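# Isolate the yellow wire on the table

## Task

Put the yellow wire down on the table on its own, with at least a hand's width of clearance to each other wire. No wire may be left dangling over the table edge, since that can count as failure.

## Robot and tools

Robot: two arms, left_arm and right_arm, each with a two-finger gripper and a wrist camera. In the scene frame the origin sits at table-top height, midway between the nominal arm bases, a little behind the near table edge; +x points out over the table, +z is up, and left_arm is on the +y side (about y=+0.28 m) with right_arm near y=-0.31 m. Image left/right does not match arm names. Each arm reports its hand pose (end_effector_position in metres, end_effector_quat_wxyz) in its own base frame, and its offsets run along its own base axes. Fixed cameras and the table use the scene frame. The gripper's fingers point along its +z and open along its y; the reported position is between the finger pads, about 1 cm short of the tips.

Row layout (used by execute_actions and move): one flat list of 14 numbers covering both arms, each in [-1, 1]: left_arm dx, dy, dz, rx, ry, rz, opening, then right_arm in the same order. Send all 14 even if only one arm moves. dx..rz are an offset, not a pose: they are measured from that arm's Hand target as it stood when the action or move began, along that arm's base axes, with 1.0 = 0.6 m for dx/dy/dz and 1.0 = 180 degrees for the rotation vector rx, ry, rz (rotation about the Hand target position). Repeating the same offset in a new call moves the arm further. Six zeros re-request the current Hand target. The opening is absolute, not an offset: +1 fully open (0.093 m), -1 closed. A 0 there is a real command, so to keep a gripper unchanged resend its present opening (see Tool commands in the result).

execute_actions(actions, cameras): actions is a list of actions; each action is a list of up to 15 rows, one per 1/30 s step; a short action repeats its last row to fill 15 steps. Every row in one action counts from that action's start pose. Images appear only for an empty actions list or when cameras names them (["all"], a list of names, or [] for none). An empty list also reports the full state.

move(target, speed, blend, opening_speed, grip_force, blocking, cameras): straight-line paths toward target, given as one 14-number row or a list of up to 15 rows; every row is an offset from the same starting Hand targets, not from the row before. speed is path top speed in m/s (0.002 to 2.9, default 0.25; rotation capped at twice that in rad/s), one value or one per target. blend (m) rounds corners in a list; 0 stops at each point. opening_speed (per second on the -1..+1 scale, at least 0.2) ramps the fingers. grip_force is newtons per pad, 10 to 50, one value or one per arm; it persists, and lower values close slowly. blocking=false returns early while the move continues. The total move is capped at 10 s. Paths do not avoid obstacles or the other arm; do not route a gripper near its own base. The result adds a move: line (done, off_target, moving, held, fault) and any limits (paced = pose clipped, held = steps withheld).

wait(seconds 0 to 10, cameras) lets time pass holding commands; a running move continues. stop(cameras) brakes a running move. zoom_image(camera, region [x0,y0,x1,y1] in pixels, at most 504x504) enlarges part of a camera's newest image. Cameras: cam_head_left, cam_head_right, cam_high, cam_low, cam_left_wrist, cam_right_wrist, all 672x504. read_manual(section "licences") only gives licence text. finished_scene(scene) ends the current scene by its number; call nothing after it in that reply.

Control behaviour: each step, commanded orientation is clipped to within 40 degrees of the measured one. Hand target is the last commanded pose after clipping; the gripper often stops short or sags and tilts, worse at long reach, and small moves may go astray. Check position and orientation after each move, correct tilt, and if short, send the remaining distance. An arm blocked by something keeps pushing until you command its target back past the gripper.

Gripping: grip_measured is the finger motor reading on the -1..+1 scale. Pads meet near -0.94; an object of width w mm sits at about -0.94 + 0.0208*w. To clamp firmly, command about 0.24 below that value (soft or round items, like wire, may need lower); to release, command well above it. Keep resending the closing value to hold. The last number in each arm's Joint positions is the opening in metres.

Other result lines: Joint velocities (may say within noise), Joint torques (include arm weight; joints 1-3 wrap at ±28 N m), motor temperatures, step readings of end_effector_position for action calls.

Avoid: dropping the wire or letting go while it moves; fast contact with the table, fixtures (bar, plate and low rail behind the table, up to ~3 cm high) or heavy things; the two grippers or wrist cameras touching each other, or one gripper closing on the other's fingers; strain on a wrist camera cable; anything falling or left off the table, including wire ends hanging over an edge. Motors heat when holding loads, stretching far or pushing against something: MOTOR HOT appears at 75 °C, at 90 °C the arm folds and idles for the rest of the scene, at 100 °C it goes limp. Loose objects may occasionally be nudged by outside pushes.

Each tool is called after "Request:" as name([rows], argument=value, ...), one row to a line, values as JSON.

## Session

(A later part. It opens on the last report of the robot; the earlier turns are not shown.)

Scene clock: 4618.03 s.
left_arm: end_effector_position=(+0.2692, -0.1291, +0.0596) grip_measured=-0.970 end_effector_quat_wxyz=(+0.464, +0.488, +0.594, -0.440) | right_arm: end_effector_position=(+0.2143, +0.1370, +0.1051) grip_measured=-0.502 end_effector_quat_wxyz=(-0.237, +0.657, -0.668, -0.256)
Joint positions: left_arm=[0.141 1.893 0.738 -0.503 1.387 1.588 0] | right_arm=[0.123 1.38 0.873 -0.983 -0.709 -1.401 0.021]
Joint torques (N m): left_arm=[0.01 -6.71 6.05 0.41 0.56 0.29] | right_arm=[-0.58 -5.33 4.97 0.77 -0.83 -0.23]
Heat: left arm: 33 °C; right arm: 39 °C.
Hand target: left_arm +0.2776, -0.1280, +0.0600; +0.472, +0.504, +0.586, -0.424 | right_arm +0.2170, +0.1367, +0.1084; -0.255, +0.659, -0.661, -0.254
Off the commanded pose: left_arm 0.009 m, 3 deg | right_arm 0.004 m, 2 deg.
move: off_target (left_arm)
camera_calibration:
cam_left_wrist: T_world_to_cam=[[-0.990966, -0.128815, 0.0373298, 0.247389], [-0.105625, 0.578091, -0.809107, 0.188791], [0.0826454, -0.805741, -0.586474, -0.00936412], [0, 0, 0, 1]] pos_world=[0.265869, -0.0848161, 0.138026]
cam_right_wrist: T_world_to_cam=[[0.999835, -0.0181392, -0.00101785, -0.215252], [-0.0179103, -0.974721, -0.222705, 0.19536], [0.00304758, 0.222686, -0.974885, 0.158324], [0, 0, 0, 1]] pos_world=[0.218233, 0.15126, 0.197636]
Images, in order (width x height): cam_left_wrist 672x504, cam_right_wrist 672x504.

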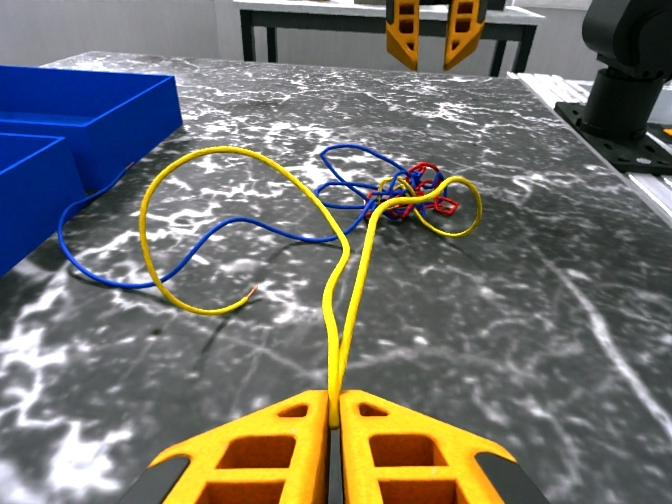

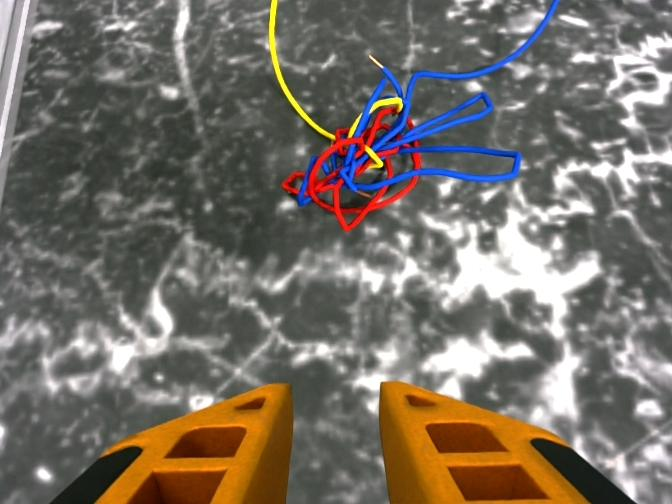

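Request:
move(target=[0,0,0,0,0,0,-1, 0.085,0.172,0.0,-0.1829,0.1836,-0.4744,0.2], speed=0.3, cameras=["cam_right_wrist", "cam_high"])

Scene clock: 4716.20 s.
left_arm: end_effector_position=(+0.2692, -0.1291, +0.0596) grip_measured=-0.970 end_effector_quat_wxyz=(+0.464, +0.488, +0.594, -0.440) | right_arm: end_effector_position=(+0.2656, +0.2399, +0.1049) grip_measured=+0.198 end_effector_quat_wxyz=(-0.002, -0.009, +1.000, +0.006)
Joint positions: left_arm=[0.141 1.893 0.738 -0.503 1.387 1.588 0] | right_arm=[0.729 1.898 1.594 -1.261 -0.012 0.711 0.055]
Joint torques (N m): left_arm=[-0.02 -6.68 6.06 0.42 0.55 0.3] | right_arm=[1.09 -7.65 8.16 0.21 0.12 0.18]
Heat: left arm: 33 °C; right arm: 39 °C.
Hand target: left_arm +0.2776, -0.1280, +0.0600; +0.472, +0.504, +0.586, -0.424 | right_arm +0.2680, +0.2399, +0.1085; +0.000, +0.000, +1.000, +0.000
Off the commanded pose: left_arm 0.009 m, 3 deg | right_arm 0.004 m, 1 deg.
move: off_target (left_arm)
camera_calibration:
cam_right_wrist: T_world_to_cam=[[0.0284934, -0.999437, 0.017697, 0.22679], [-0.881684, -0.0167867, 0.471542, 0.223393], [-0.47098, -0.029039, -0.881666, 0.311579], [0, 0, 0, 1]] pos_world=[0.337247, 0.239461, 0.165355]
Images, in order (width x height): cam_high 672x504, cam_right_wrist 672x504.

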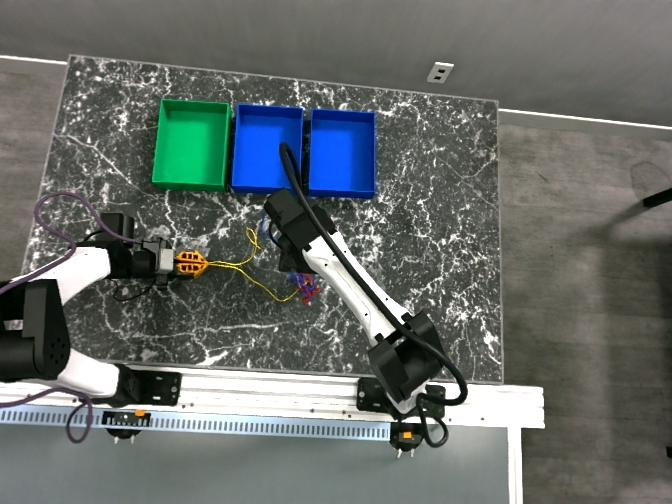

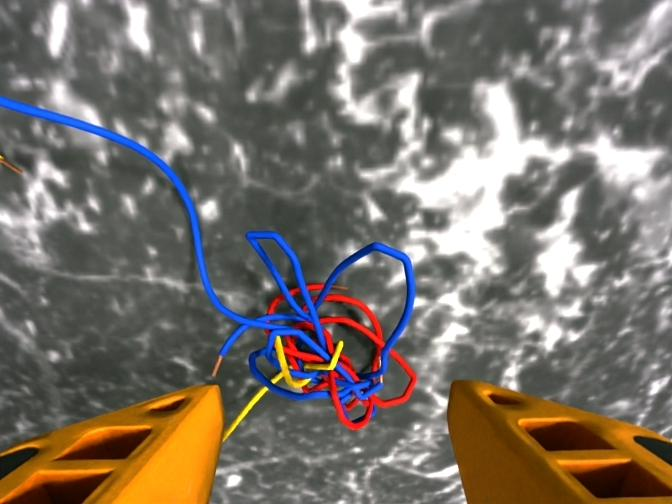

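Request:
move([
  [0,0,0,0,0,0,-1, -0.026,-0.009,-0.04,0,0,0,0.43],
  [0,0,0,0,0,0,-1, -0.026,-0.009,-0.1175,0,0,0,0.43],
], speed=0.15, blend=[0.02, 0], cameras=["cam_right_wrist"])

Scene clock: 4759.47 s.
left_arm: end_effector_position=(+0.2692, -0.1291, +0.0596) grip_measured=-0.970 end_effector_quat_wxyz=(+0.464, +0.488, +0.594, -0.440) | right_arm: end_effector_position=(+0.2496, +0.2318, +0.0424) grip_measured=+0.428 end_effector_quat_wxyz=(-0.010, -0.007, +1.000, -0.001)
Joint positions: left_arm=[0.141 1.893 0.738 -0.503 1.387 1.588 0] | right_arm=[0.743 1.898 1.341 -1.03 -0.012 0.729 0.066]
Joint torques (N m): left_arm=[-0.02 -6.71 6.05 0.4 0.53 0.31] | right_arm=[1.31 -7.83 4.21 0.76 0.09 0.19]
Motor temperatures (°C): left_arm=[26 33 33 27 26 28 28] | right_arm=[26 38 43 27 28 25 26]
Heat: left arm: 33 °C; right arm: 43 °C.
Hand target: left_arm +0.2776, -0.1280, +0.0600; +0.472, +0.504, +0.586, -0.424 | right_arm +0.2524, +0.2346, +0.0380; +0.000, +0.000, +1.000, +0.000
Off the commanded pose: left_arm 0.009 m, 3 deg | right_arm 0.006 m, 1 deg.
move: off_target (left_arm); blend cut to 0.0146 m at target 1
camera_calibration:
cam_right_wrist: T_world_to_cam=[[0.0239357, -0.999201, 0.0320152, 0.22079], [-0.874072, -0.00537392, 0.485766, 0.23337], [-0.485206, -0.0396107, -0.873502, 0.254379], [0, 0, 0, 1]] pos_world=[0.322124, 0.231944, 0.101769]
Images, in order (width x height): cam_right_wrist 672x504.

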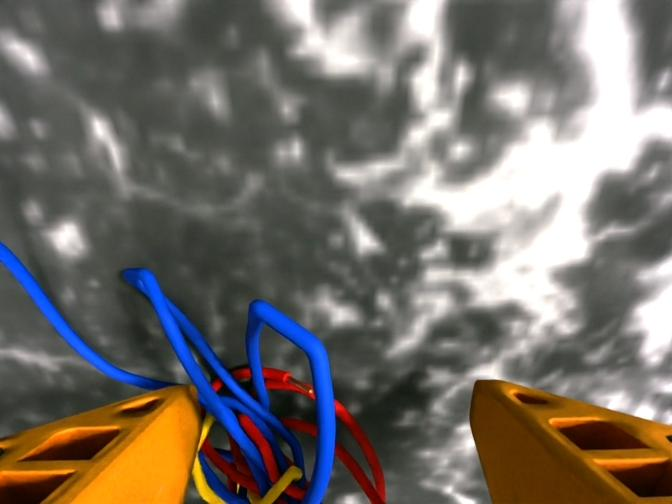

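Request:
move([
  [0,0,0,0,0,0,-1, 0.006,0,-0.012,0,0,0,0.43],
  [0,0,0,0,0,0,-1, 0.006,0,-0.012,0,0,0,-0.6],
], speed=0.12, opening_speed=0.8, cameras=["cam_right_wrist"])

Scene clock: 4806.77 s.
left_arm: end_effector_position=(+0.2692, -0.1291, +0.0596) grip_measured=-0.970 end_effector_quat_wxyz=(+0.464, +0.488, +0.594, -0.440) | right_arm: end_effector_position=(+0.2576, +0.2414, +0.0411) grip_measured=-0.597 end_effector_quat_wxyz=(+0.009, -0.008, +1.000, +0.018)
Joint positions: left_arm=[0.141 1.893 0.738 -0.503 1.387 1.588 0] | right_arm=[0.746 1.898 1.335 -0.97 -0.015 0.729 0.017]
Joint torques (N m): left_arm=[0.03 -6.68 6.02 0.42 0.54 0.29] | right_arm=[0.42 -6.56 4.44 0.5 0.14 0.11]
Heat: left arm: 33 °C; right arm: 41 °C.
Hand target: left_arm +0.2776, -0.1280, +0.0600; +0.472, +0.504, +0.586, -0.424 | right_arm +0.2560, +0.2345, +0.0308; +0.000, +0.000, +1.000, +0.000
Off the commanded pose: left_arm 0.009 m, 3 deg | right_arm 0.012 m, 2 deg.
move: off_target (left_arm, right_arm); target 2's new opening was sent with right_arm's hand 0.012 m and 1 deg from that target
camera_calibration:
cam_right_wrist: T_world_to_cam=[[0.0265163, -0.999635, -0.00525007, 0.231145], [-0.891337, -0.0260206, 0.452594, 0.251927], [-0.452565, -0.00732154, -0.891701, 0.242057], [0, 0, 0, 1]] pos_world=[0.327969, 0.239388, 0.103035]
Images, in order (width x height): cam_right_wrist 672x504.

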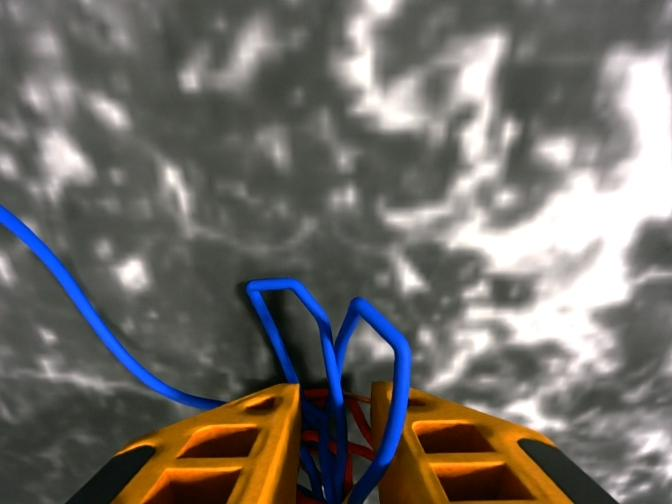

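Request:
move(target=[0,0,0,0,0,0,-1, 0,0,0,0,0,0,-1], speed=0.12, opening_speed=0.8, cameras=["cam_right_wrist"])

Scene clock: 4814.10 s.
left_arm: end_effector_position=(+0.2692, -0.1291, +0.0596) grip_measured=-0.970 end_effector_quat_wxyz=(+0.464, +0.488, +0.594, -0.440) | right_arm: end_effector_position=(+0.2591, +0.2417, +0.0411) grip_measured=-0.984 end_effector_quat_wxyz=(+0.011, -0.008, +1.000, +0.019)
Joint positions: left_arm=[0.141 1.893 0.738 -0.503 1.387 1.588 0] | right_arm=[0.744 1.898 1.335 -0.965 -0.013 0.729 0]
Joint torques (N m): left_arm=[-0.03 -6.71 6.06 0.4 0.55 0.32] | right_arm=[0.35 -6.65 4.51 0.46 0.09 0.11]
Heat: left arm: 33 °C; right arm: 40 °C.
Hand target: left_arm +0.2776, -0.1280, +0.0600; +0.472, +0.504, +0.586, -0.424 | right_arm +0.2560, +0.2346, +0.0308; +0.000, +0.000, +1.000, +0.000
Off the commanded pose: left_arm 0.009 m, 3 deg | right_arm 0.013 m, 3 deg.
move: off_target (left_arm, right_arm)
camera_calibration:
cam_right_wrist: T_world_to_cam=[[0.0250368, -0.999656, -0.00783481, 0.231877], [-0.893733, -0.0258939, 0.447852, 0.25407], [-0.447901, -0.00421055, -0.894073, 0.240922], [0, 0, 0, 1]] pos_world=[0.329174, 0.239391, 0.103433]
Images, in order (width x height): cam_right_wrist 672x504.

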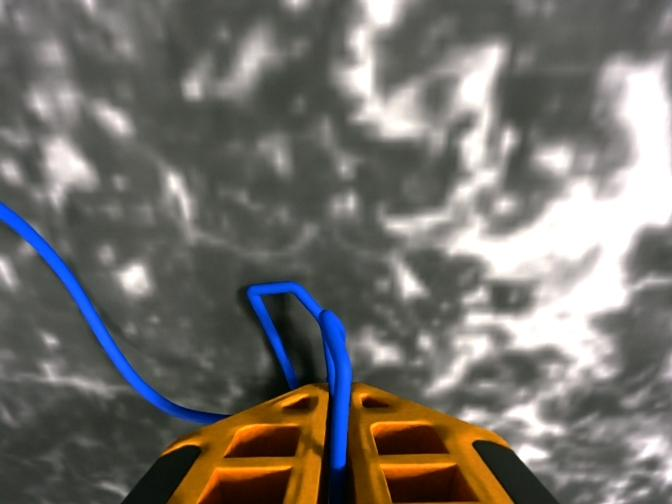

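Request:
move([
  [0,0,0,0,0,0,-1, 0,0,0.06,0,0,0,-1],
  [0,0,0,0,0,0,-1, 0,-0.08,0.11,0.28,0,0,-1],
], speed=0.2, blend=[0.02, 0], cameras=["cam_right_wrist", "cam_left_wrist", "cam_high"])

Scene clock: 4877.13 s.
left_arm: end_effector_position=(+0.2678, -0.1320, +0.0596) grip_measured=-0.970 end_effector_quat_wxyz=(+0.462, +0.491, +0.591, -0.442) | right_arm: end_effector_position=(+0.2519, +0.1878, +0.0876) grip_measured=-0.984 end_effector_quat_wxyz=(-0.024, +0.012, +0.910, +0.414)
Joint positions: left_arm=[0.13 1.893 0.738 -0.503 1.387 1.588 0] | right_arm=[0.232 1.573 0.894 -0.68 -0.835 0.353 0]
Joint torques (N m): left_arm=[0.01 -6.71 6.02 0.41 0.55 0.3] | right_arm=[-0.59 -8.18 4.81 1.12 -0.79 -0.23]
Heat: left arm: 33 °C; right arm: 40 °C.
Hand target: left_arm +0.2776, -0.1280, +0.0600; +0.472, +0.504, +0.586, -0.424 | right_arm +0.2560, +0.1866, +0.0968; +0.000, +0.000, +0.905, +0.426
Off the commanded pose: left_arm 0.011 m, 3 deg | right_arm 0.010 m, 3 deg.
move: off_target (left_arm, right_arm); blend cut to 0.0177 m at target 1
camera_calibration:
cam_left_wrist: T_world_to_cam=[[-0.992297, -0.118137, 0.0372874, 0.247391], [-0.0993593, 0.579193, -0.809112, 0.188743], [0.0739897, -0.806584, -0.58647, -0.00931641], [0, 0, 0, 1]] pos_world=[0.264928, -0.087607, 0.138026]
cam_right_wrist: T_world_to_cam=[[-0.0312365, -0.679386, -0.733116, 0.19609], [-0.866593, -0.347066, 0.358554, 0.286715], [-0.498037, 0.646513, -0.57791, 0.141688], [0, 0, 0, 1]] pos_world=[0.325156, 0.141127, 0.122837]
Images, in order (width x height): cam_high 672x504, cam_left_wrist 672x504, cam_right_wrist 672x504.

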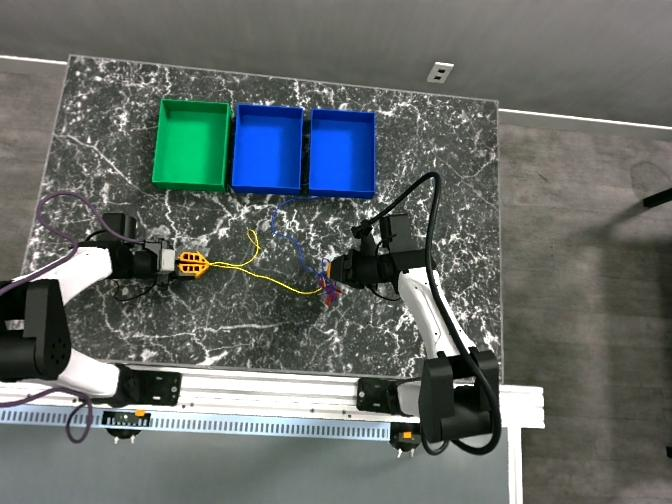

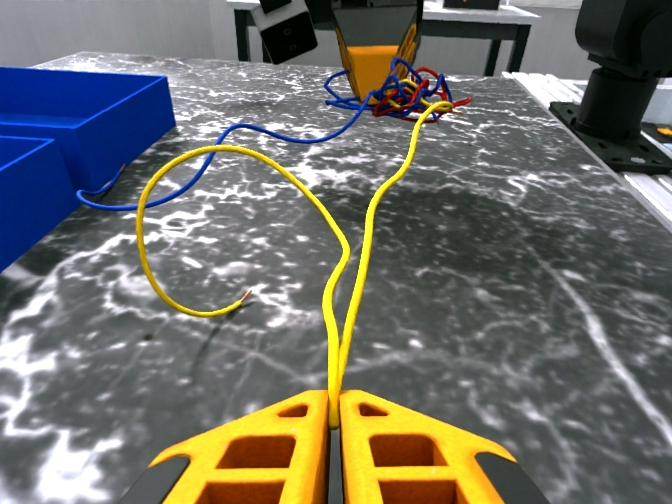

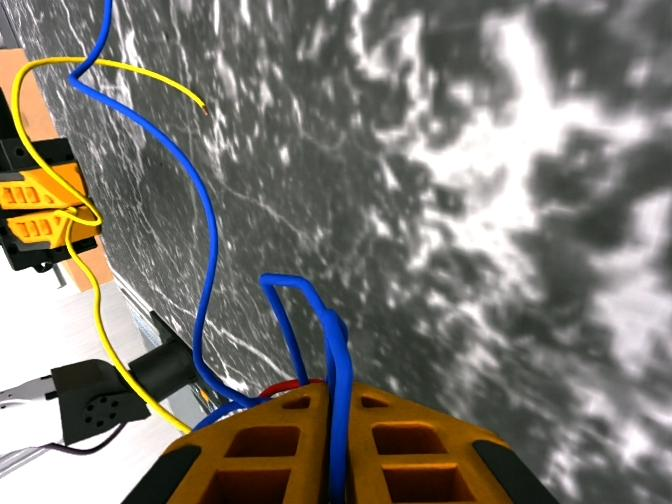

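Request:
execute_actions([
  [[0,0,0,0,0,0,-1,0,-0.007,0,0,0,0,-1],[0,0,0,0,0,0,-1,0,-0.014,0,0,0,0,-1],[0,0,0,0,0,0,-1,0,-0.021,0,0,0,0,-1],[0,0,0,0,0,0,-1,0,-0.028,0,0,0,0,-1],[0,0,0,0,0,0,-1,0,-0.035,0,0,0,0,-1],[0,0,0,0,0,0,-1,0,-0.042,0,0,0,0,-1],[0,0,0,0,0,0,-1,0,-0.049,0,0,0,0,-1],[0,0,0,0,0,0,-1,0,-0.056,0,0,0,0,-1],[0,0,0,0,0,0,-1,0,-0.063,0,0,0,0,-1],[0,0,0,0,0,0,-1,0,-0.07,0,0,0,0,-1],[0,0,0,0,0,0,-1,0,-0.077,0,0,0,0,-1],[0,0,0,0,0,0,-1,0,-0.084,0,0,0,0,-1],[0,0,0,0,0,0,-1,0,-0.091,0,0,0,0,-1],[0,0,0,0,0,0,-1,0,-0.095,0,0,0,0,-1],[0,0,0,0,0,0,-1,0,-0.1,0,0,0,0,-1]],
  [[0,0,0,0,0,0,-1,0,-0.005,0,0,0,0,-1],[0,0,0,0,0,0,-1,0,-0.01,0,0,0,0,-1],[0,0,0,0,0,0,-1,0,-0.015,0,0,0,0,-1],[0,0,0,0,0,0,-1,0,-0.02,0,0,0,0,-1],[0,0,0,0,0,0,-1,0,-0.025,0,0,0,0,-1],[0,0,0,0,0,0,-1,0,-0.03,0,0,0,0,-1],[0,0,0,0,0,0,-1,0,-0.035,0,0,0,0,-1],[0,0,0,0,0,0,-1,0,-0.04,0,0,0,0,-1],[0,0,0,0,0,0,-1,0,-0.045,0,0,0,0,-1],[0,0,0,0,0,0,-1,0,-0.05,0,0,0,0,-1],[0,0,0,0,0,0,-1,0,-0.055,0,0,0,0,-1],[0,0,0,0,0,0,-1,0,-0.06,0,0,0,0,-1],[0,0,0,0,0,0,-1,0,-0.06,0,0,0,0,-1],[0,0,0,0,0,0,-1,0,-0.06,0,0,0,0,-1],[0,0,0,0,0,0,-1,0,-0.06,0,0,0,0,-1]],
], cameras=["cam_right_wrist", "cam_left_wrist"])

Scene clock: 4902.03 s.
left_arm: end_effector_position=(+0.2630, -0.1421, +0.0616) grip_measured=-0.970 end_effector_quat_wxyz=(+0.457, +0.499, +0.580, -0.454) | right_arm: end_effector_position=(+0.2411, +0.1202, +0.1060) grip_measured=-0.984 end_effector_quat_wxyz=(-0.023, -0.002, +0.881, +0.473)
Joint positions: left_arm=[0.093 1.893 0.738 -0.503 1.398 1.588 0] | right_arm=[-0.081 1.627 0.954 -1.096 -0.974 -0.192 0]
Joint torques (N m): left_arm=[2.96 -6.89 5.87 0.41 0.42 0.29] | right_arm=[-5.74 -5.09 7.73 0.05 0.63 -0.3]
Heat: left arm: 33 °C; right arm: 40 °C.
Hand target: left_arm +0.2776, -0.1279, +0.0600; +0.472, +0.504, +0.586, -0.424 | right_arm +0.2560, +0.0906, +0.0968; +0.000, +0.000, +0.905, +0.426
Off the commanded pose: left_arm 0.020 m, 4 deg | right_arm 0.034 m, 7 deg.
Step readings (end_effector_position of left_arm | right_arm):
0: (+0.2678, -0.1320, +0.0596) | (+0.2519, +0.1878, +0.0876)
1: (+0.2678, -0.1320, +0.0596) | (+0.2519, +0.1879, +0.0876)
2: (+0.2678, -0.1320, +0.0596) | (+0.2526, +0.1869, +0.0879)
4: (+0.2678, -0.1320, +0.0596) | (+0.2563, +0.1823, +0.0887)
8: (+0.2678, -0.1320, +0.0596) | (+0.2622, +0.1654, +0.0890)
15: (+0.2668, -0.1340, +0.0596) | (+0.2570, +0.1455, +0.0931)
16: (+0.2664, -0.1348, +0.0596) | (+0.2558, +0.1438, +0.0942)
17: (+0.2659, -0.1357, +0.0596) | (+0.2547, +0.1422, +0.0958)
19: (+0.2653, -0.1369, +0.0596) | (+0.2532, +0.1395, +0.0987)
23: (+0.2639, -0.1398, +0.0602) | (+0.2513, +0.1338, +0.1025)
30: (+0.2629, -0.1421, +0.0615) | (+0.2478, +0.1211, +0.1049)
camera_calibration:
cam_left_wrist: T_world_to_cam=[[-0.995925, -0.0821617, 0.0371961, 0.247396], [-0.0777321, 0.572818, -0.815988, 0.189541], [0.0457364, -0.815554, -0.576871, -0.0103871], [0, 0, 0, 1]] pos_world=[0.261597, -0.0967175, 0.139469]
cam_right_wrist: T_world_to_cam=[[-0.00647694, -0.576759, -0.816889, 0.153884], [-0.862123, -0.41068, 0.296794, 0.260382], [-0.506658, 0.706181, -0.494577, 0.176824], [0, 0, 0, 1]] pos_world=[0.315068, 0.0708179, 0.135879]
Images, in order (width x height): cam_left_wrist 672x504, cam_right_wrist 672x504.

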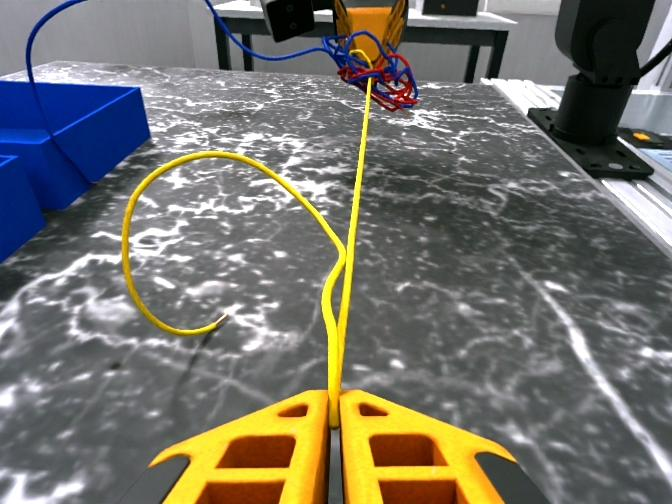

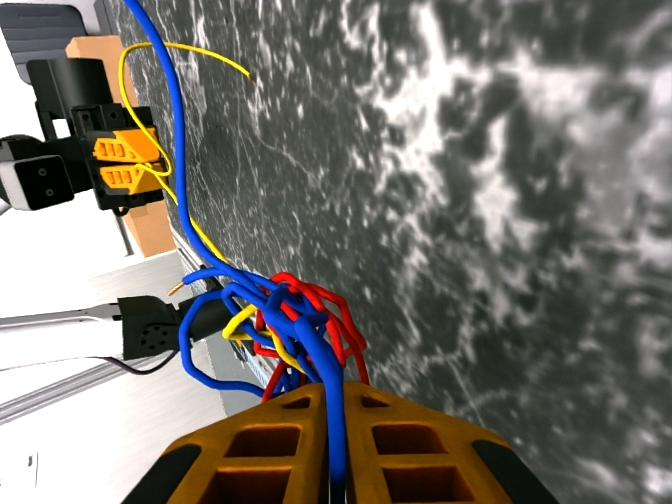

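Request:
execute_actions([
  [[0,0,0,0,0,0,-1,0,0.03,0,0,0,0,-1],[0,0,0,0,0,0,-1,0,0.06,0,0,0,0,-1],[0,0,0,0,0,0,-1,0,0.08,0,0,0,0,-1],[0,0,0,0,0,0,-1,0,0.09,0,0,0,0,-1],[0,0,0,0,0,0,-1,0,0.09,0,0,0,0,-1],[0,0,0,0,0,0,-1,0,0.07,0,0,0,0,-1],[0,0,0,0,0,0,-1,0,0.05,0,0,0,0,-1],[0,0,0,0,0,0,-1,0,0.03,0,0,0,0,-1],[0,0,0,0,0,0,-1,0,0.01,0,0,0,0,-1],[0,0,0,0,0,0,-1,0,-0.01,0,0,0,0,-1],[0,0,0,0,0,0,-1,0,-0.025,0,0,0,0,-1],[0,0,0,0,0,0,-1,0,-0.035,0,0,0,0,-1],[0,0,0,0,0,0,-1,0,-0.035,0,0,0,0,-1],[0,0,0,0,0,0,-1,0,-0.02,0,0,0,0,-1],[0,0,0,0,0,0,-1,0,-0.01,0,0,0,0,-1]],
  [[0,0,0,0,0,0,-1,0,0.03,0,0,0,0,-1],[0,0,0,0,0,0,-1,0,0.06,0,0,0,0,-1],[0,0,0,0,0,0,-1,0,0.08,0,0,0,0,-1],[0,0,0,0,0,0,-1,0,0.09,0,0,0,0,-1],[0,0,0,0,0,0,-1,0,0.09,0,0,0,0,-1],[0,0,0,0,0,0,-1,0,0.07,0,0,0,0,-1],[0,0,0,0,0,0,-1,0,0.05,0,0,0,0,-1],[0,0,0,0,0,0,-1,0,0.03,0,0,0,0,-1],[0,0,0,0,0,0,-1,0,0.01,0,0,0,0,-1],[0,0,0,0,0,0,-1,0,-0.01,0,0,0,0,-1],[0,0,0,0,0,0,-1,0,-0.025,0,0,0,0,-1],[0,0,0,0,0,0,-1,0,-0.035,0,0,0,0,-1],[0,0,0,0,0,0,-1,0,-0.035,0,0,0,0,-1],[0,0,0,0,0,0,-1,0,-0.02,0,0,0,0,-1],[0,0,0,0,0,0,-1,0,-0.01,0,0,0,0,-1]],
  [[0,0,0,0,0,0,-1,0,0.03,0,0,0,0,-1],[0,0,0,0,0,0,-1,0,0.06,0,0,0,0,-1],[0,0,0,0,0,0,-1,0,0.08,0,0,0,0,-1],[0,0,0,0,0,0,-1,0,0.09,0,0,0,0,-1],[0,0,0,0,0,0,-1,0,0.09,0,0,0,0,-1],[0,0,0,0,0,0,-1,0,0.07,0,0,0,0,-1],[0,0,0,0,0,0,-1,0,0.05,0,0,0,0,-1],[0,0,0,0,0,0,-1,0,0.03,0,0,0,0,-1],[0,0,0,0,0,0,-1,0,0.01,0,0,0,0,-1],[0,0,0,0,0,0,-1,0,-0.01,0,0,0,0,-1],[0,0,0,0,0,0,-1,0,-0.025,0,0,0,0,-1],[0,0,0,0,0,0,-1,0,-0.035,0,0,0,0,-1],[0,0,0,0,0,0,-1,0,-0.035,0,0,0,0,-1],[0,0,0,0,0,0,-1,0,-0.02,0,0,0,0,-1],[0,0,0,0,0,0,-1,0,-0.01,0,0,0,0,-1]],
  [[0,0,0,0,0,0,-1,0,0.03,0,0,0,0,-1],[0,0,0,0,0,0,-1,0,0.06,0,0,0,0,-1],[0,0,0,0,0,0,-1,0,0.08,0,0,0,0,-1],[0,0,0,0,0,0,-1,0,0.09,0,0,0,0,-1],[0,0,0,0,0,0,-1,0,0.09,0,0,0,0,-1],[0,0,0,0,0,0,-1,0,0.07,0,0,0,0,-1],[0,0,0,0,0,0,-1,0,0.05,0,0,0,0,-1],[0,0,0,0,0,0,-1,0,0.03,0,0,0,0,-1],[0,0,0,0,0,0,-1,0,0.01,0,0,0,0,-1],[0,0,0,0,0,0,-1,0,-0.01,0,0,0,0,-1],[0,0,0,0,0,0,-1,0,-0.025,0,0,0,0,-1],[0,0,0,0,0,0,-1,0,-0.035,0,0,0,0,-1],[0,0,0,0,0,0,-1,0,-0.035,0,0,0,0,-1],[0,0,0,0,0,0,-1,0,-0.02,0,0,0,0,-1],[0,0,0,0,0,0,-1,0,-0.01,0,0,0,0,-1]],
], cameras=["cam_right_wrist", "cam_left_wrist"])

Scene clock: 4943.50 s.
left_arm: end_effector_position=(+0.2668, -0.1355, +0.0618) grip_measured=-0.970 end_effector_quat_wxyz=(+0.463, +0.493, +0.585, -0.448) | right_arm: end_effector_position=(+0.2489, +0.0752, +0.0974) grip_measured=-0.984 end_effector_quat_wxyz=(-0.012, +0.013, +0.895, +0.445)
Joint positions: left_arm=[0.118 1.893 0.74 -0.503 1.398 1.588 0] | right_arm=[-0.231 1.69 1.016 -1.207 -0.884 -0.35 0]
Joint torques (N m): left_arm=[0.92 -6.78 5.98 0.4 0.41 0.3] | right_arm=[-0.23 -5.72 7.2 -0.2 -0.19 -0.24]
Heat: left arm: 34 °C; right arm: 41 °C.
Hand target: left_arm +0.2776, -0.1279, +0.0600; +0.472, +0.504, +0.586, -0.424 | right_arm +0.2560, +0.0666, +0.0968; +0.000, +0.000, +0.905, +0.426
Off the commanded pose: left_arm 0.013 m, 3 deg | right_arm 0.011 m, 3 deg.
Step readings (end_effector_position of left_arm | right_arm):
0: (+0.2630, -0.1421, +0.0616) | (+0.2411, +0.1202, +0.1060)
1: (+0.2630, -0.1421, +0.0616) | (+0.2411, +0.1209, +0.1059)
2: (+0.2630, -0.1421, +0.0616) | (+0.2418, +0.1235, +0.1053)
4: (+0.2649, -0.1384, +0.0616) | (+0.2444, +0.1328, +0.1025)
8: (+0.2690, -0.1303, +0.0616) | (+0.2468, +0.1397, +0.0983)
15: (+0.2636, -0.1409, +0.0616) | (+0.2502, +0.1016, +0.1015)
16: (+0.2651, -0.1380, +0.0616) | (+0.2514, +0.0988, +0.1003)
17: (+0.2664, -0.1356, +0.0616) | (+0.2525, +0.1008, +0.0987)
19: (+0.2686, -0.1311, +0.0616) | (+0.2505, +0.1169, +0.0972)
23: (+0.2696, -0.1290, +0.0616) | (+0.2473, +0.1322, +0.0958)
30: (+0.2664, -0.1356, +0.0616) | (+0.2576, +0.0789, +0.0969)
31: (+0.2664, -0.1356, +0.0616) | (+0.2562, +0.0819, +0.0964)
32: (+0.2666, -0.1352, +0.0616) | (+0.2543, +0.0889, +0.0958)
34: (+0.2674, -0.1335, +0.0616) | (+0.2500, +0.1089, +0.0940)
38: (+0.2686, -0.1311, +0.0616) | (+0.2459, +0.1254, +0.0935)
45: (+0.2660, -0.1372, +0.0618) | (+0.2559, +0.0753, +0.0963)
46: (+0.2662, -0.1368, +0.0618) | (+0.2544, +0.0777, +0.0956)
47: (+0.2666, -0.1359, +0.0618) | (+0.2527, +0.0839, +0.0950)
49: (+0.2676, -0.1339, +0.0618) | (+0.2490, +0.1030, +0.0930)
53: (+0.2695, -0.1302, +0.0618) | (+0.2456, +0.1194, +0.0935)
60: (+0.2658, -0.1376, +0.0618) | (+0.2547, +0.0715, +0.0965)
camera_calibration:
cam_left_wrist: T_world_to_cam=[[-0.993665, -0.106588, 0.0356119, 0.24803], [-0.0904821, 0.570872, -0.816038, 0.189404], [0.0666503, -0.814091, -0.5769, -0.0105054], [0, 0, 0, 1]] pos_world=[0.264297, -0.0902404, 0.139667]
cam_right_wrist: T_world_to_cam=[[-0.0240364, -0.627546, -0.778209, 0.125376], [-0.877682, -0.35945, 0.316969, 0.249229], [-0.47864, 0.690639, -0.542146, 0.20711], [0, 0, 0, 1]] pos_world=[0.320889, 0.0252264, 0.130855]
Images, in order (width x height): cam_left_wrist 672x504, cam_right_wrist 672x504.

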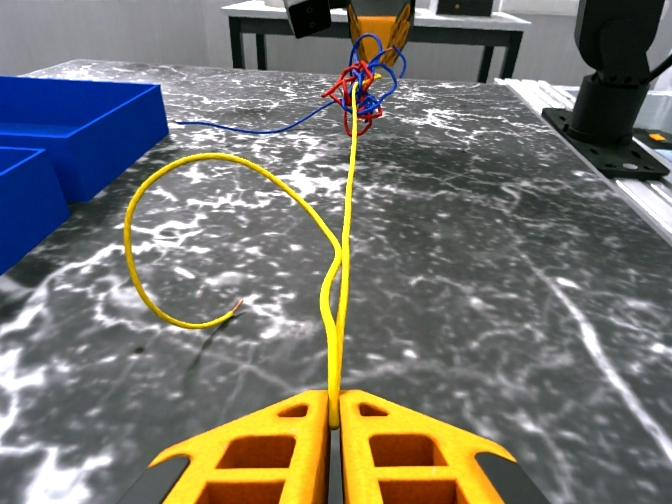

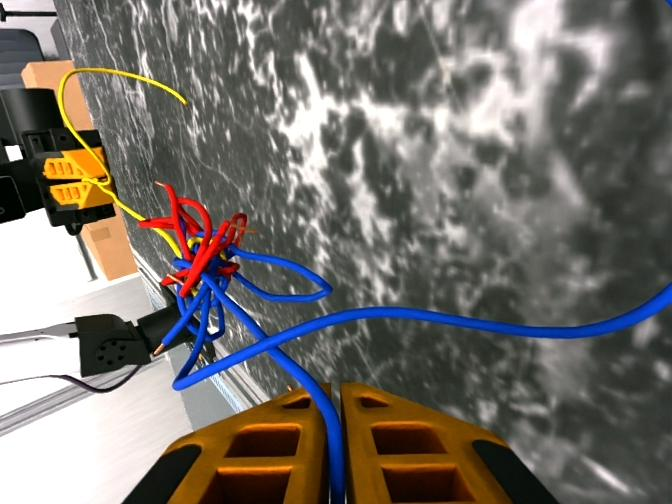

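Request:
execute_actions([
  [[0,0,0,0,0,0,-1,0,0.02,0,0,0,0,-1],[0,0,0,0,0,0,-1,0,0.04,0,0,0,0,-1],[0,0,0,0,0,0,-1,0,0.05,0,0,0,0,-1],[0,0,0,0,0,0,-1,0,0.05,0,0,0,0,-1],[0,0,0,0,0,0,-1,0,0.03,0,0,0,0,-1],[0,0,0,0,0,0,-1,0,0.01,0,0,0,0,-1],[0,0,0,0,0,0,-1,0,-0.01,0,0,0,0,-1],[0,0,0,0,0,0,-1,0,-0.025,0,0,0,0,-1],[0,0,0,0,0,0,-1,0,-0.04,0,0,0,0,-1],[0,0,0,0,0,0,-1,0,-0.05,0,0,0,0,-1],[0,0,0,0,0,0,-1,0,-0.055,0,0,0,0,-1],[0,0,0,0,0,0,-1,0,-0.055,0,0,0,0,-1],[0,0,0,0,0,0,-1,0,-0.05,0,0,0,0,-1],[0,0,0,0,0,0,-1,0,-0.04,0,0,0,0,-1],[0,0,0,0,0,0,-1,0,-0.03,0,0,0,0,-1]],
  [[0,0,0,0,0,0,-1,0,0.02,0,0,0,0,-1],[0,0,0,0,0,0,-1,0,0.04,0,0,0,0,-1],[0,0,0,0,0,0,-1,0,0.05,0,0,0,0,-1],[0,0,0,0,0,0,-1,0,0.05,0,0,0,0,-1],[0,0,0,0,0,0,-1,0,0.03,0,0,0,0,-1],[0,0,0,0,0,0,-1,0,0.01,0,0,0,0,-1],[0,0,0,0,0,0,-1,0,-0.01,0,0,0,0,-1],[0,0,0,0,0,0,-1,0,-0.025,0,0,0,0,-1],[0,0,0,0,0,0,-1,0,-0.04,0,0,0,0,-1],[0,0,0,0,0,0,-1,0,-0.05,0,0,0,0,-1],[0,0,0,0,0,0,-1,0,-0.055,0,0,0,0,-1],[0,0,0,0,0,0,-1,0,-0.055,0,0,0,0,-1],[0,0,0,0,0,0,-1,0,-0.05,0,0,0,0,-1],[0,0,0,0,0,0,-1,0,-0.04,0,0,0,0,-1],[0,0,0,0,0,0,-1,0,-0.03,0,0,0,0,-1]],
], cameras=["cam_right_wrist", "cam_left_wrist", "cam_high"])

Scene clock: 4969.27 s.
left_arm: end_effector_position=(+0.2627, -0.1439, +0.0630) grip_measured=-0.970 end_effector_quat_wxyz=(+0.458, +0.500, +0.576, -0.456) | right_arm: end_effector_position=(+0.2412, +0.0543, +0.1038) grip_measured=-0.984 end_effector_quat_wxyz=(-0.041, +0.017, +0.883, +0.467)
Joint positions: left_arm=[0.087 1.893 0.74 -0.503 1.406 1.588 0] | right_arm=[-0.326 1.777 1.088 -1.399 -0.871 -0.533 0]
Joint torques (N m): left_arm=[3.44 -7.02 5.83 0.41 0.35 0.28] | right_arm=[-3.47 -7.23 7.49 -0.03 0.28 -0.16]
Heat: left arm: 34 °C; right arm: 42 °C.
Hand target: left_arm +0.2776, -0.1279, +0.0600; +0.472, +0.504, +0.586, -0.424 | right_arm +0.2560, +0.0306, +0.0968; +0.000, +0.000, +0.905, +0.426
Off the commanded pose: left_arm 0.022 m, 4 deg | right_arm 0.029 m, 7 deg.
Step readings (end_effector_position of left_arm | right_arm):
0: (+0.2668, -0.1355, +0.0618) | (+0.2489, +0.0752, +0.0974)
1: (+0.2668, -0.1355, +0.0618) | (+0.2492, +0.0755, +0.0973)
2: (+0.2670, -0.1351, +0.0618) | (+0.2498, +0.0778, +0.0968)
4: (+0.2674, -0.1343, +0.0618) | (+0.2495, +0.0886, +0.0952)
8: (+0.2683, -0.1327, +0.0618) | (+0.2496, +0.0840, +0.0953)
15: (+0.2647, -0.1397, +0.0621) | (+0.2468, +0.0621, +0.0992)
16: (+0.2647, -0.1397, +0.0621) | (+0.2468, +0.0635, +0.0998)
17: (+0.2650, -0.1392, +0.0621) | (+0.2464, +0.0668, +0.0990)
19: (+0.2664, -0.1364, +0.0621) | (+0.2468, +0.0758, +0.0966)
23: (+0.2681, -0.1331, +0.0621) | (+0.2483, +0.0690, +0.0965)
30: (+0.2627, -0.1439, +0.0630) | (+0.2420, +0.0541, +0.1033)
camera_calibration:
cam_left_wrist: T_world_to_cam=[[-0.996442, -0.0764043, 0.0355866, 0.247971], [-0.0728029, 0.567464, -0.820173, 0.189835], [0.0424706, -0.819846, -0.571007, -0.0111721], [0, 0, 0, 1]] pos_world=[0.261384, -0.0979382, 0.140494]
cam_right_wrist: T_world_to_cam=[[-0.0569485, -0.587219, -0.807422, 0.125817], [-0.85314, -0.39144, 0.344858, 0.225914], [-0.518565, 0.708483, -0.478688, 0.223314], [0, 0, 0, 1]] pos_world=[0.315704, 0.00409969, 0.130577]
Images, in order (width x height): cam_high 672x504, cam_left_wrist 672x504, cam_right_wrist 672x504.

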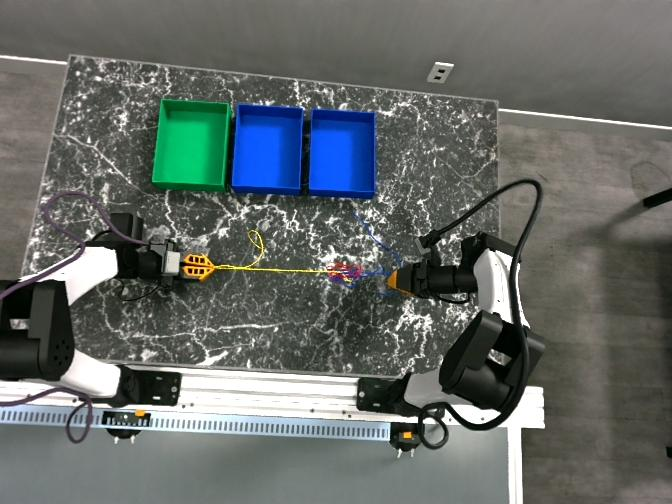

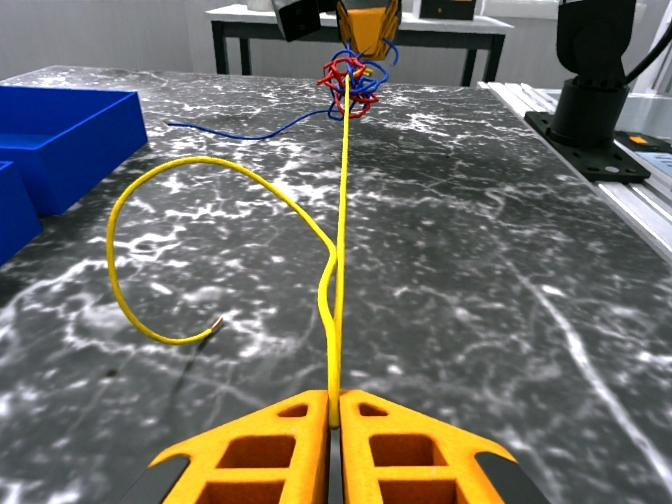

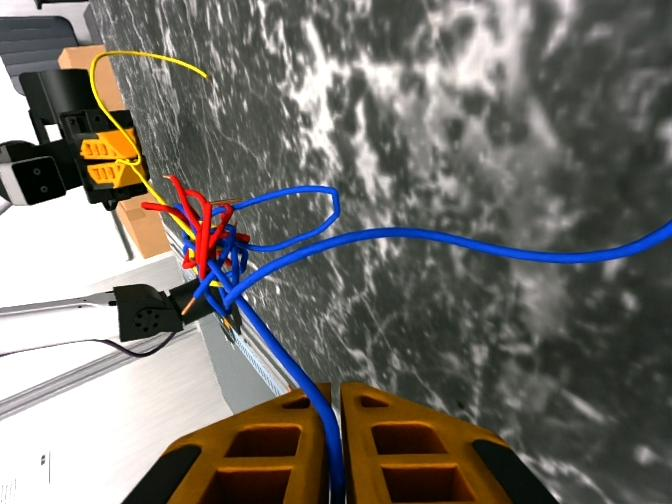

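Request:
execute_actions([
  [[0,0,0,0,0,0,-1,0,0.03,0,0,0,0,-1],[0,0,0,0,0,0,-1,0,0.06,0,0,0,0,-1],[0,0,0,0,0,0,-1,0,0.08,0,0,0,0,-1],[0,0,0,0,0,0,-1,0,0.09,0,0,0,0,-1],[0,0,0,0,0,0,-1,0,0.09,0,0,0,0,-1],[0,0,0,0,0,0,-1,0,0.07,0,0,0,0,-1],[0,0,0,0,0,0,-1,0,0.05,0,0,0,0,-1],[0,0,0,0,0,0,-1,0,0.03,0,0,0,0,-1],[0,0,0,0,0,0,-1,0,0.01,0,0,0,0,-1],[0,0,0,0,0,0,-1,0,-0.01,0,0,0,0,-1],[0,0,0,0,0,0,-1,0,-0.025,0,0,0,0,-1],[0,0,0,0,0,0,-1,0,-0.035,0,0,0,0,-1],[0,0,0,0,0,0,-1,0,-0.035,0,0,0,0,-1],[0,0,0,0,0,0,-1,0,-0.02,0,0,0,0,-1],[0,0,0,0,0,0,-1,0,-0.01,0,0,0,0,-1]],
  [[0,0,0,0,0,0,-1,0,0.03,0,0,0,0,-1],[0,0,0,0,0,0,-1,0,0.06,0,0,0,0,-1],[0,0,0,0,0,0,-1,0,0.08,0,0,0,0,-1],[0,0,0,0,0,0,-1,0,0.09,0,0,0,0,-1],[0,0,0,0,0,0,-1,0,0.09,0,0,0,0,-1],[0,0,0,0,0,0,-1,0,0.07,0,0,0,0,-1],[0,0,0,0,0,0,-1,0,0.05,0,0,0,0,-1],[0,0,0,0,0,0,-1,0,0.03,0,0,0,0,-1],[0,0,0,0,0,0,-1,0,0.01,0,0,0,0,-1],[0,0,0,0,0,0,-1,0,-0.01,0,0,0,0,-1],[0,0,0,0,0,0,-1,0,-0.025,0,0,0,0,-1],[0,0,0,0,0,0,-1,0,-0.035,0,0,0,0,-1],[0,0,0,0,0,0,-1,0,-0.035,0,0,0,0,-1],[0,0,0,0,0,0,-1,0,-0.02,0,0,0,0,-1],[0,0,0,0,0,0,-1,0,-0.01,0,0,0,0,-1]],
  [[0,0,0,0,0,0,-1,0,0.03,0,0,0,0,-1],[0,0,0,0,0,0,-1,0,0.06,0,0,0,0,-1],[0,0,0,0,0,0,-1,0,0.08,0,0,0,0,-1],[0,0,0,0,0,0,-1,0,0.09,0,0,0,0,-1],[0,0,0,0,0,0,-1,0,0.09,0,0,0,0,-1],[0,0,0,0,0,0,-1,0,0.07,0,0,0,0,-1],[0,0,0,0,0,0,-1,0,0.05,0,0,0,0,-1],[0,0,0,0,0,0,-1,0,0.03,0,0,0,0,-1],[0,0,0,0,0,0,-1,0,0.01,0,0,0,0,-1],[0,0,0,0,0,0,-1,0,-0.01,0,0,0,0,-1],[0,0,0,0,0,0,-1,0,-0.025,0,0,0,0,-1],[0,0,0,0,0,0,-1,0,-0.035,0,0,0,0,-1],[0,0,0,0,0,0,-1,0,-0.035,0,0,0,0,-1],[0,0,0,0,0,0,-1,0,-0.02,0,0,0,0,-1],[0,0,0,0,0,0,-1,0,-0.01,0,0,0,0,-1]],
  [[0,0,0,0,0,0,-1,0,0.03,0,0,0,0,-1],[0,0,0,0,0,0,-1,0,0.06,0,0,0,0,-1],[0,0,0,0,0,0,-1,0,0.08,0,0,0,0,-1],[0,0,0,0,0,0,-1,0,0.09,0,0,0,0,-1],[0,0,0,0,0,0,-1,0,0.09,0,0,0,0,-1],[0,0,0,0,0,0,-1,0,0.07,0,0,0,0,-1],[0,0,0,0,0,0,-1,0,0.05,0,0,0,0,-1],[0,0,0,0,0,0,-1,0,0.03,0,0,0,0,-1],[0,0,0,0,0,0,-1,0,0.01,0,0,0,0,-1],[0,0,0,0,0,0,-1,0,-0.01,0,0,0,0,-1],[0,0,0,0,0,0,-1,0,-0.025,0,0,0,0,-1],[0,0,0,0,0,0,-1,0,-0.035,0,0,0,0,-1],[0,0,0,0,0,0,-1,0,-0.035,0,0,0,0,-1],[0,0,0,0,0,0,-1,0,-0.02,0,0,0,0,-1],[0,0,0,0,0,0,-1,0,-0.01,0,0,0,0,-1]],
], cameras=["cam_right_wrist", "cam_high"])

Scene clock: 5030.67 s.
left_arm: end_effector_position=(+0.2645, -0.1408, +0.0640) grip_measured=-0.970 end_effector_quat_wxyz=(+0.463, +0.495, +0.578, -0.455) | right_arm: end_effector_position=(+0.2429, +0.0309, +0.1044) grip_measured=-0.984 end_effector_quat_wxyz=(-0.036, +0.015, +0.886, +0.462)
Joint positions: left_arm=[0.099 1.893 0.74 -0.503 1.412 1.588 0] | right_arm=[-0.403 1.818 1.141 -1.466 -0.825 -0.625 0]
Joint torques (N m): left_arm=[2.48 -7.01 5.82 0.43 0.3 0.29] | right_arm=[-3.38 -6.79 7.53 -0.25 0.13 -0.2]
Heat: left arm: 34 °C; right arm: 44 °C.
Hand target: left_arm +0.2776, -0.1280, +0.0601; +0.472, +0.504, +0.586, -0.424 | right_arm +0.2560, +0.0066, +0.0968; +0.000, +0.000, +0.905, +0.426
Off the commanded pose: left_arm 0.019 m, 4 deg | right_arm 0.029 m, 6 deg.
Step readings (end_effector_position of left_arm | right_arm):
0: (+0.2627, -0.1439, +0.0630) | (+0.2411, +0.0544, +0.1038)
1: (+0.2627, -0.1439, +0.0630) | (+0.2412, +0.0558, +0.1037)
2: (+0.2631, -0.1430, +0.0630) | (+0.2414, +0.0594, +0.1030)
4: (+0.2655, -0.1386, +0.0630) | (+0.2420, +0.0714, +0.0993)
8: (+0.2700, -0.1295, +0.0628) | (+0.2428, +0.0812, +0.0984)
15: (+0.2623, -0.1447, +0.0634) | (+0.2438, +0.0502, +0.1033)
16: (+0.2625, -0.1443, +0.0634) | (+0.2429, +0.0523, +0.1032)
17: (+0.2629, -0.1435, +0.0634) | (+0.2431, +0.0559, +0.1029)
19: (+0.2655, -0.1386, +0.0634) | (+0.2431, +0.0677, +0.0993)
23: (+0.2698, -0.1300, +0.0630) | (+0.2437, +0.0754, +0.0984)
30: (+0.2616, -0.1460, +0.0640) | (+0.2427, +0.0471, +0.1041)
31: (+0.2619, -0.1456, +0.0640) | (+0.2422, +0.0486, +0.1043)
32: (+0.2623, -0.1448, +0.0640) | (+0.2422, +0.0519, +0.1041)
34: (+0.2649, -0.1399, +0.0639) | (+0.2423, +0.0638, +0.1004)
38: (+0.2698, -0.1300, +0.0633) | (+0.2436, +0.0705, +0.0994)
45: (+0.2613, -0.1469, +0.0646) | (+0.2421, +0.0441, +0.1058)
46: (+0.2615, -0.1465, +0.0646) | (+0.2416, +0.0457, +0.1060)
47: (+0.2617, -0.1461, +0.0646) | (+0.2417, +0.0486, +0.1054)
49: (+0.2645, -0.1408, +0.0644) | (+0.2420, +0.0603, +0.1018)
53: (+0.2693, -0.1313, +0.0637) | (+0.2436, +0.0652, +0.1005)
60: (+0.2628, -0.1440, +0.0640) | (+0.2444, +0.0344, +0.1054)
camera_calibration:
cam_right_wrist: T_world_to_cam=[[-0.0487515, -0.597117, -0.800672, 0.110325], [-0.857022, -0.386691, 0.340565, 0.219156], [-0.512969, 0.702796, -0.49289, 0.241379], [0, 0, 0, 1]] pos_world=[0.31702, -0.0190179, 0.132671]
Images, in order (width x height): cam_high 672x504, cam_right_wrist 672x504.

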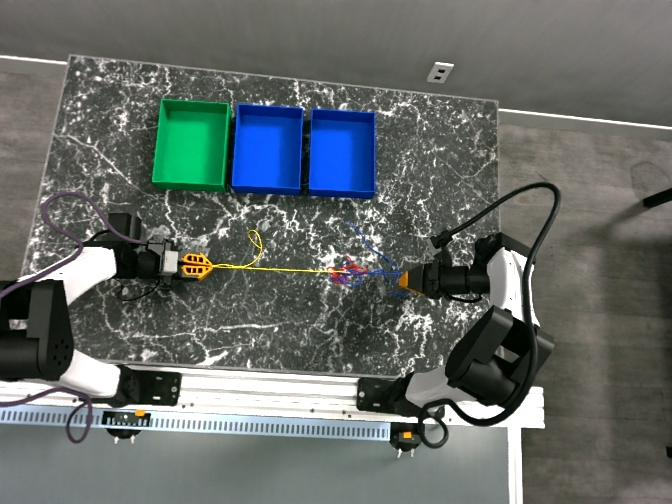

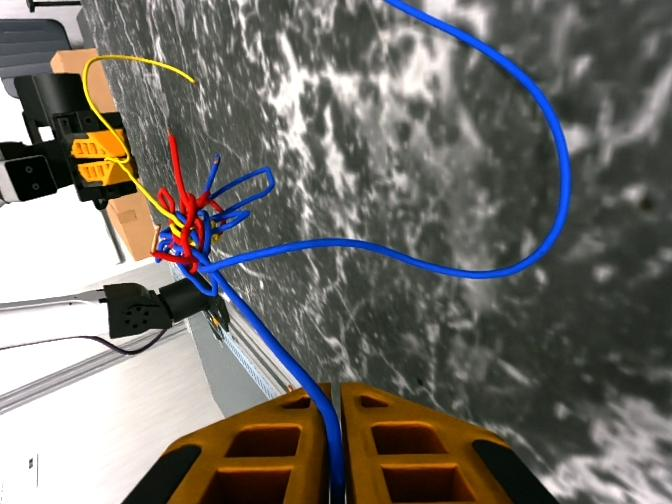

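Request:
zoom_image(camera="cam_right_wrist", region=[120, 110, 300, 310])

Request:
zoom_image(camera="cam_high", region=[190, 200, 430, 320])

Scaled by 2.520 from the camera's 672x504 image, which has a finer 960x720 frame.

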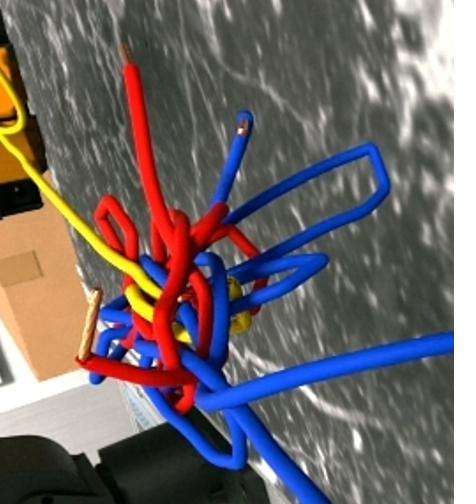

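Scaled by 2.100 from the camera's 672x504 image, which has a finer 960x720 frame.

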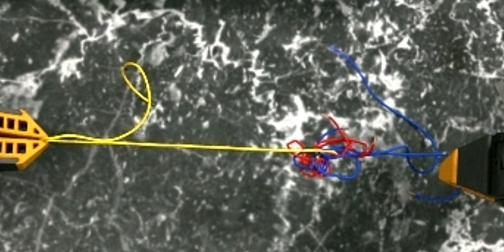

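Request:
execute_actions(actions=[], cameras=["cam_high", "cam_left_wrist", "cam_right_wrist"])

Scene clock: 5091.37 s.
left_arm: end_effector_position=(+0.2645, -0.1408, +0.0640) grip_measured=-0.970 end_effector_quat_wxyz=(+0.463, +0.495, +0.578, -0.455) | right_arm: end_effector_position=(+0.2428, +0.0308, +0.1043) grip_measured=-0.984 end_effector_quat_wxyz=(-0.036, +0.015, +0.886, +0.462)
Joint positions: left_arm=[0.099 1.893 0.74 -0.503 1.412 1.588 0] | right_arm=[-0.403 1.818 1.141 -1.466 -0.824 -0.625 0]
Joint velocities: within noise
Joint torques (N m): left_arm=[2.47 -7.04 5.82 0.42 0.29 0.27] | right_arm=[-3.38 -6.68 7.65 -0.24 0.16 -0.18]
Motor temperatures (°C): left_arm=[26 34 33 27 25 28 28] | right_arm=[27 38 42 27 27 25 28]
Heat: left arm: 34 °C; right arm: 42 °C.
Hand target: left_arm +0.2776, -0.1280, +0.0601; +0.472, +0.504, +0.586, -0.424 | right_arm +0.2560, +0.0066, +0.0968; +0.000, +0.000, +0.905, +0.426
Tool commands: left_gripper/opening=-1.0 right_gripper/opening=-1.0
Off the commanded pose: left_arm 0.019 m, 4 deg | right_arm 0.029 m, 6 deg.
camera_calibration:
cam_left_wrist: T_world_to_cam=[[-0.995401, -0.0889677, 0.0355244, 0.248014], [-0.079584, 0.56155, -0.823606, 0.190204], [0.0533257, -0.822646, -0.566048, -0.0117053], [0, 0, 0, 1]] pos_world=[0.262635, -0.0943731, 0.141217]
cam_right_wrist: T_world_to_cam=[[-0.0483004, -0.597381, -0.800502, 0.110154], [-0.856922, -0.386977, 0.34049, 0.219128], [-0.513178, 0.702413, -0.493218, 0.241482], [0, 0, 0, 1]] pos_world=[0.31702, -0.0190183, 0.132671]
Images, in order (width x height): cam_high 672x504, cam_left_wrist 672x504, cam_right_wrist 672x504.

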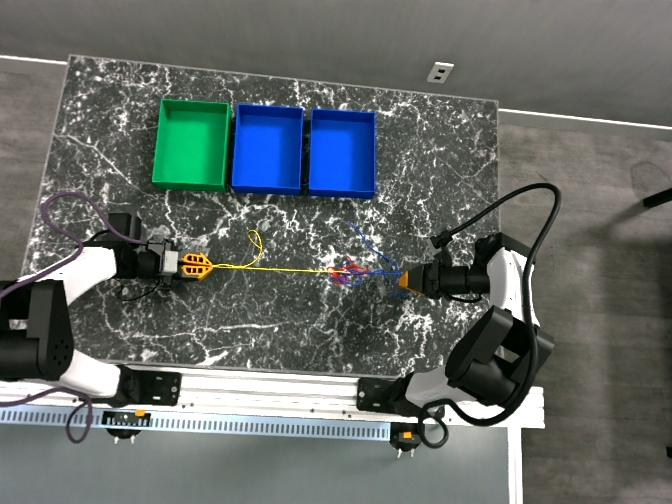

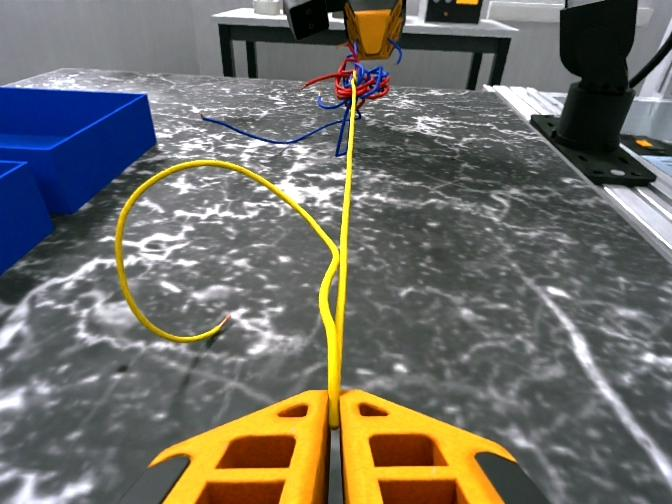

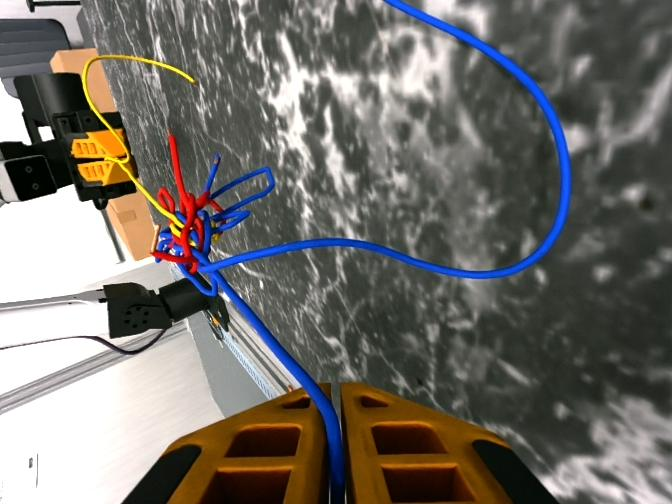

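Request:
zoom_image(camera="cam_right_wrist", region=[120, 110, 300, 310])

Request:
zoom_image(camera="cam_left_wrist", region=[280, 20, 440, 170])

Scaled by 2.520 from the camera's 672x504 image, which has a finer 960x720 frame.

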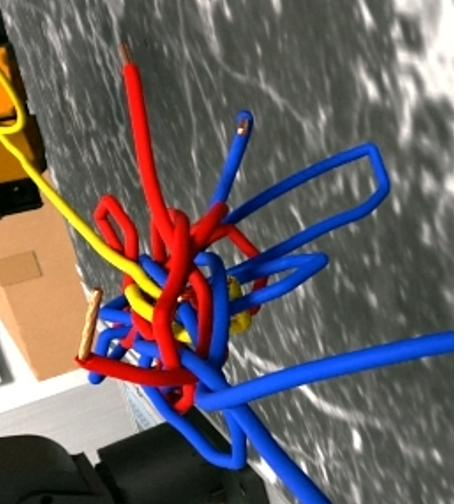

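Scaled by 3.150 from the camera's 672x504 image, which has a finer 960x720 frame.

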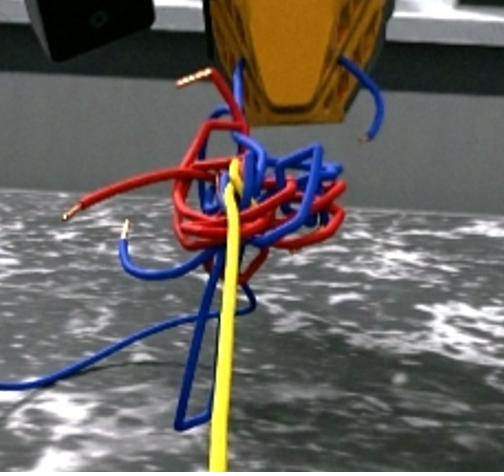

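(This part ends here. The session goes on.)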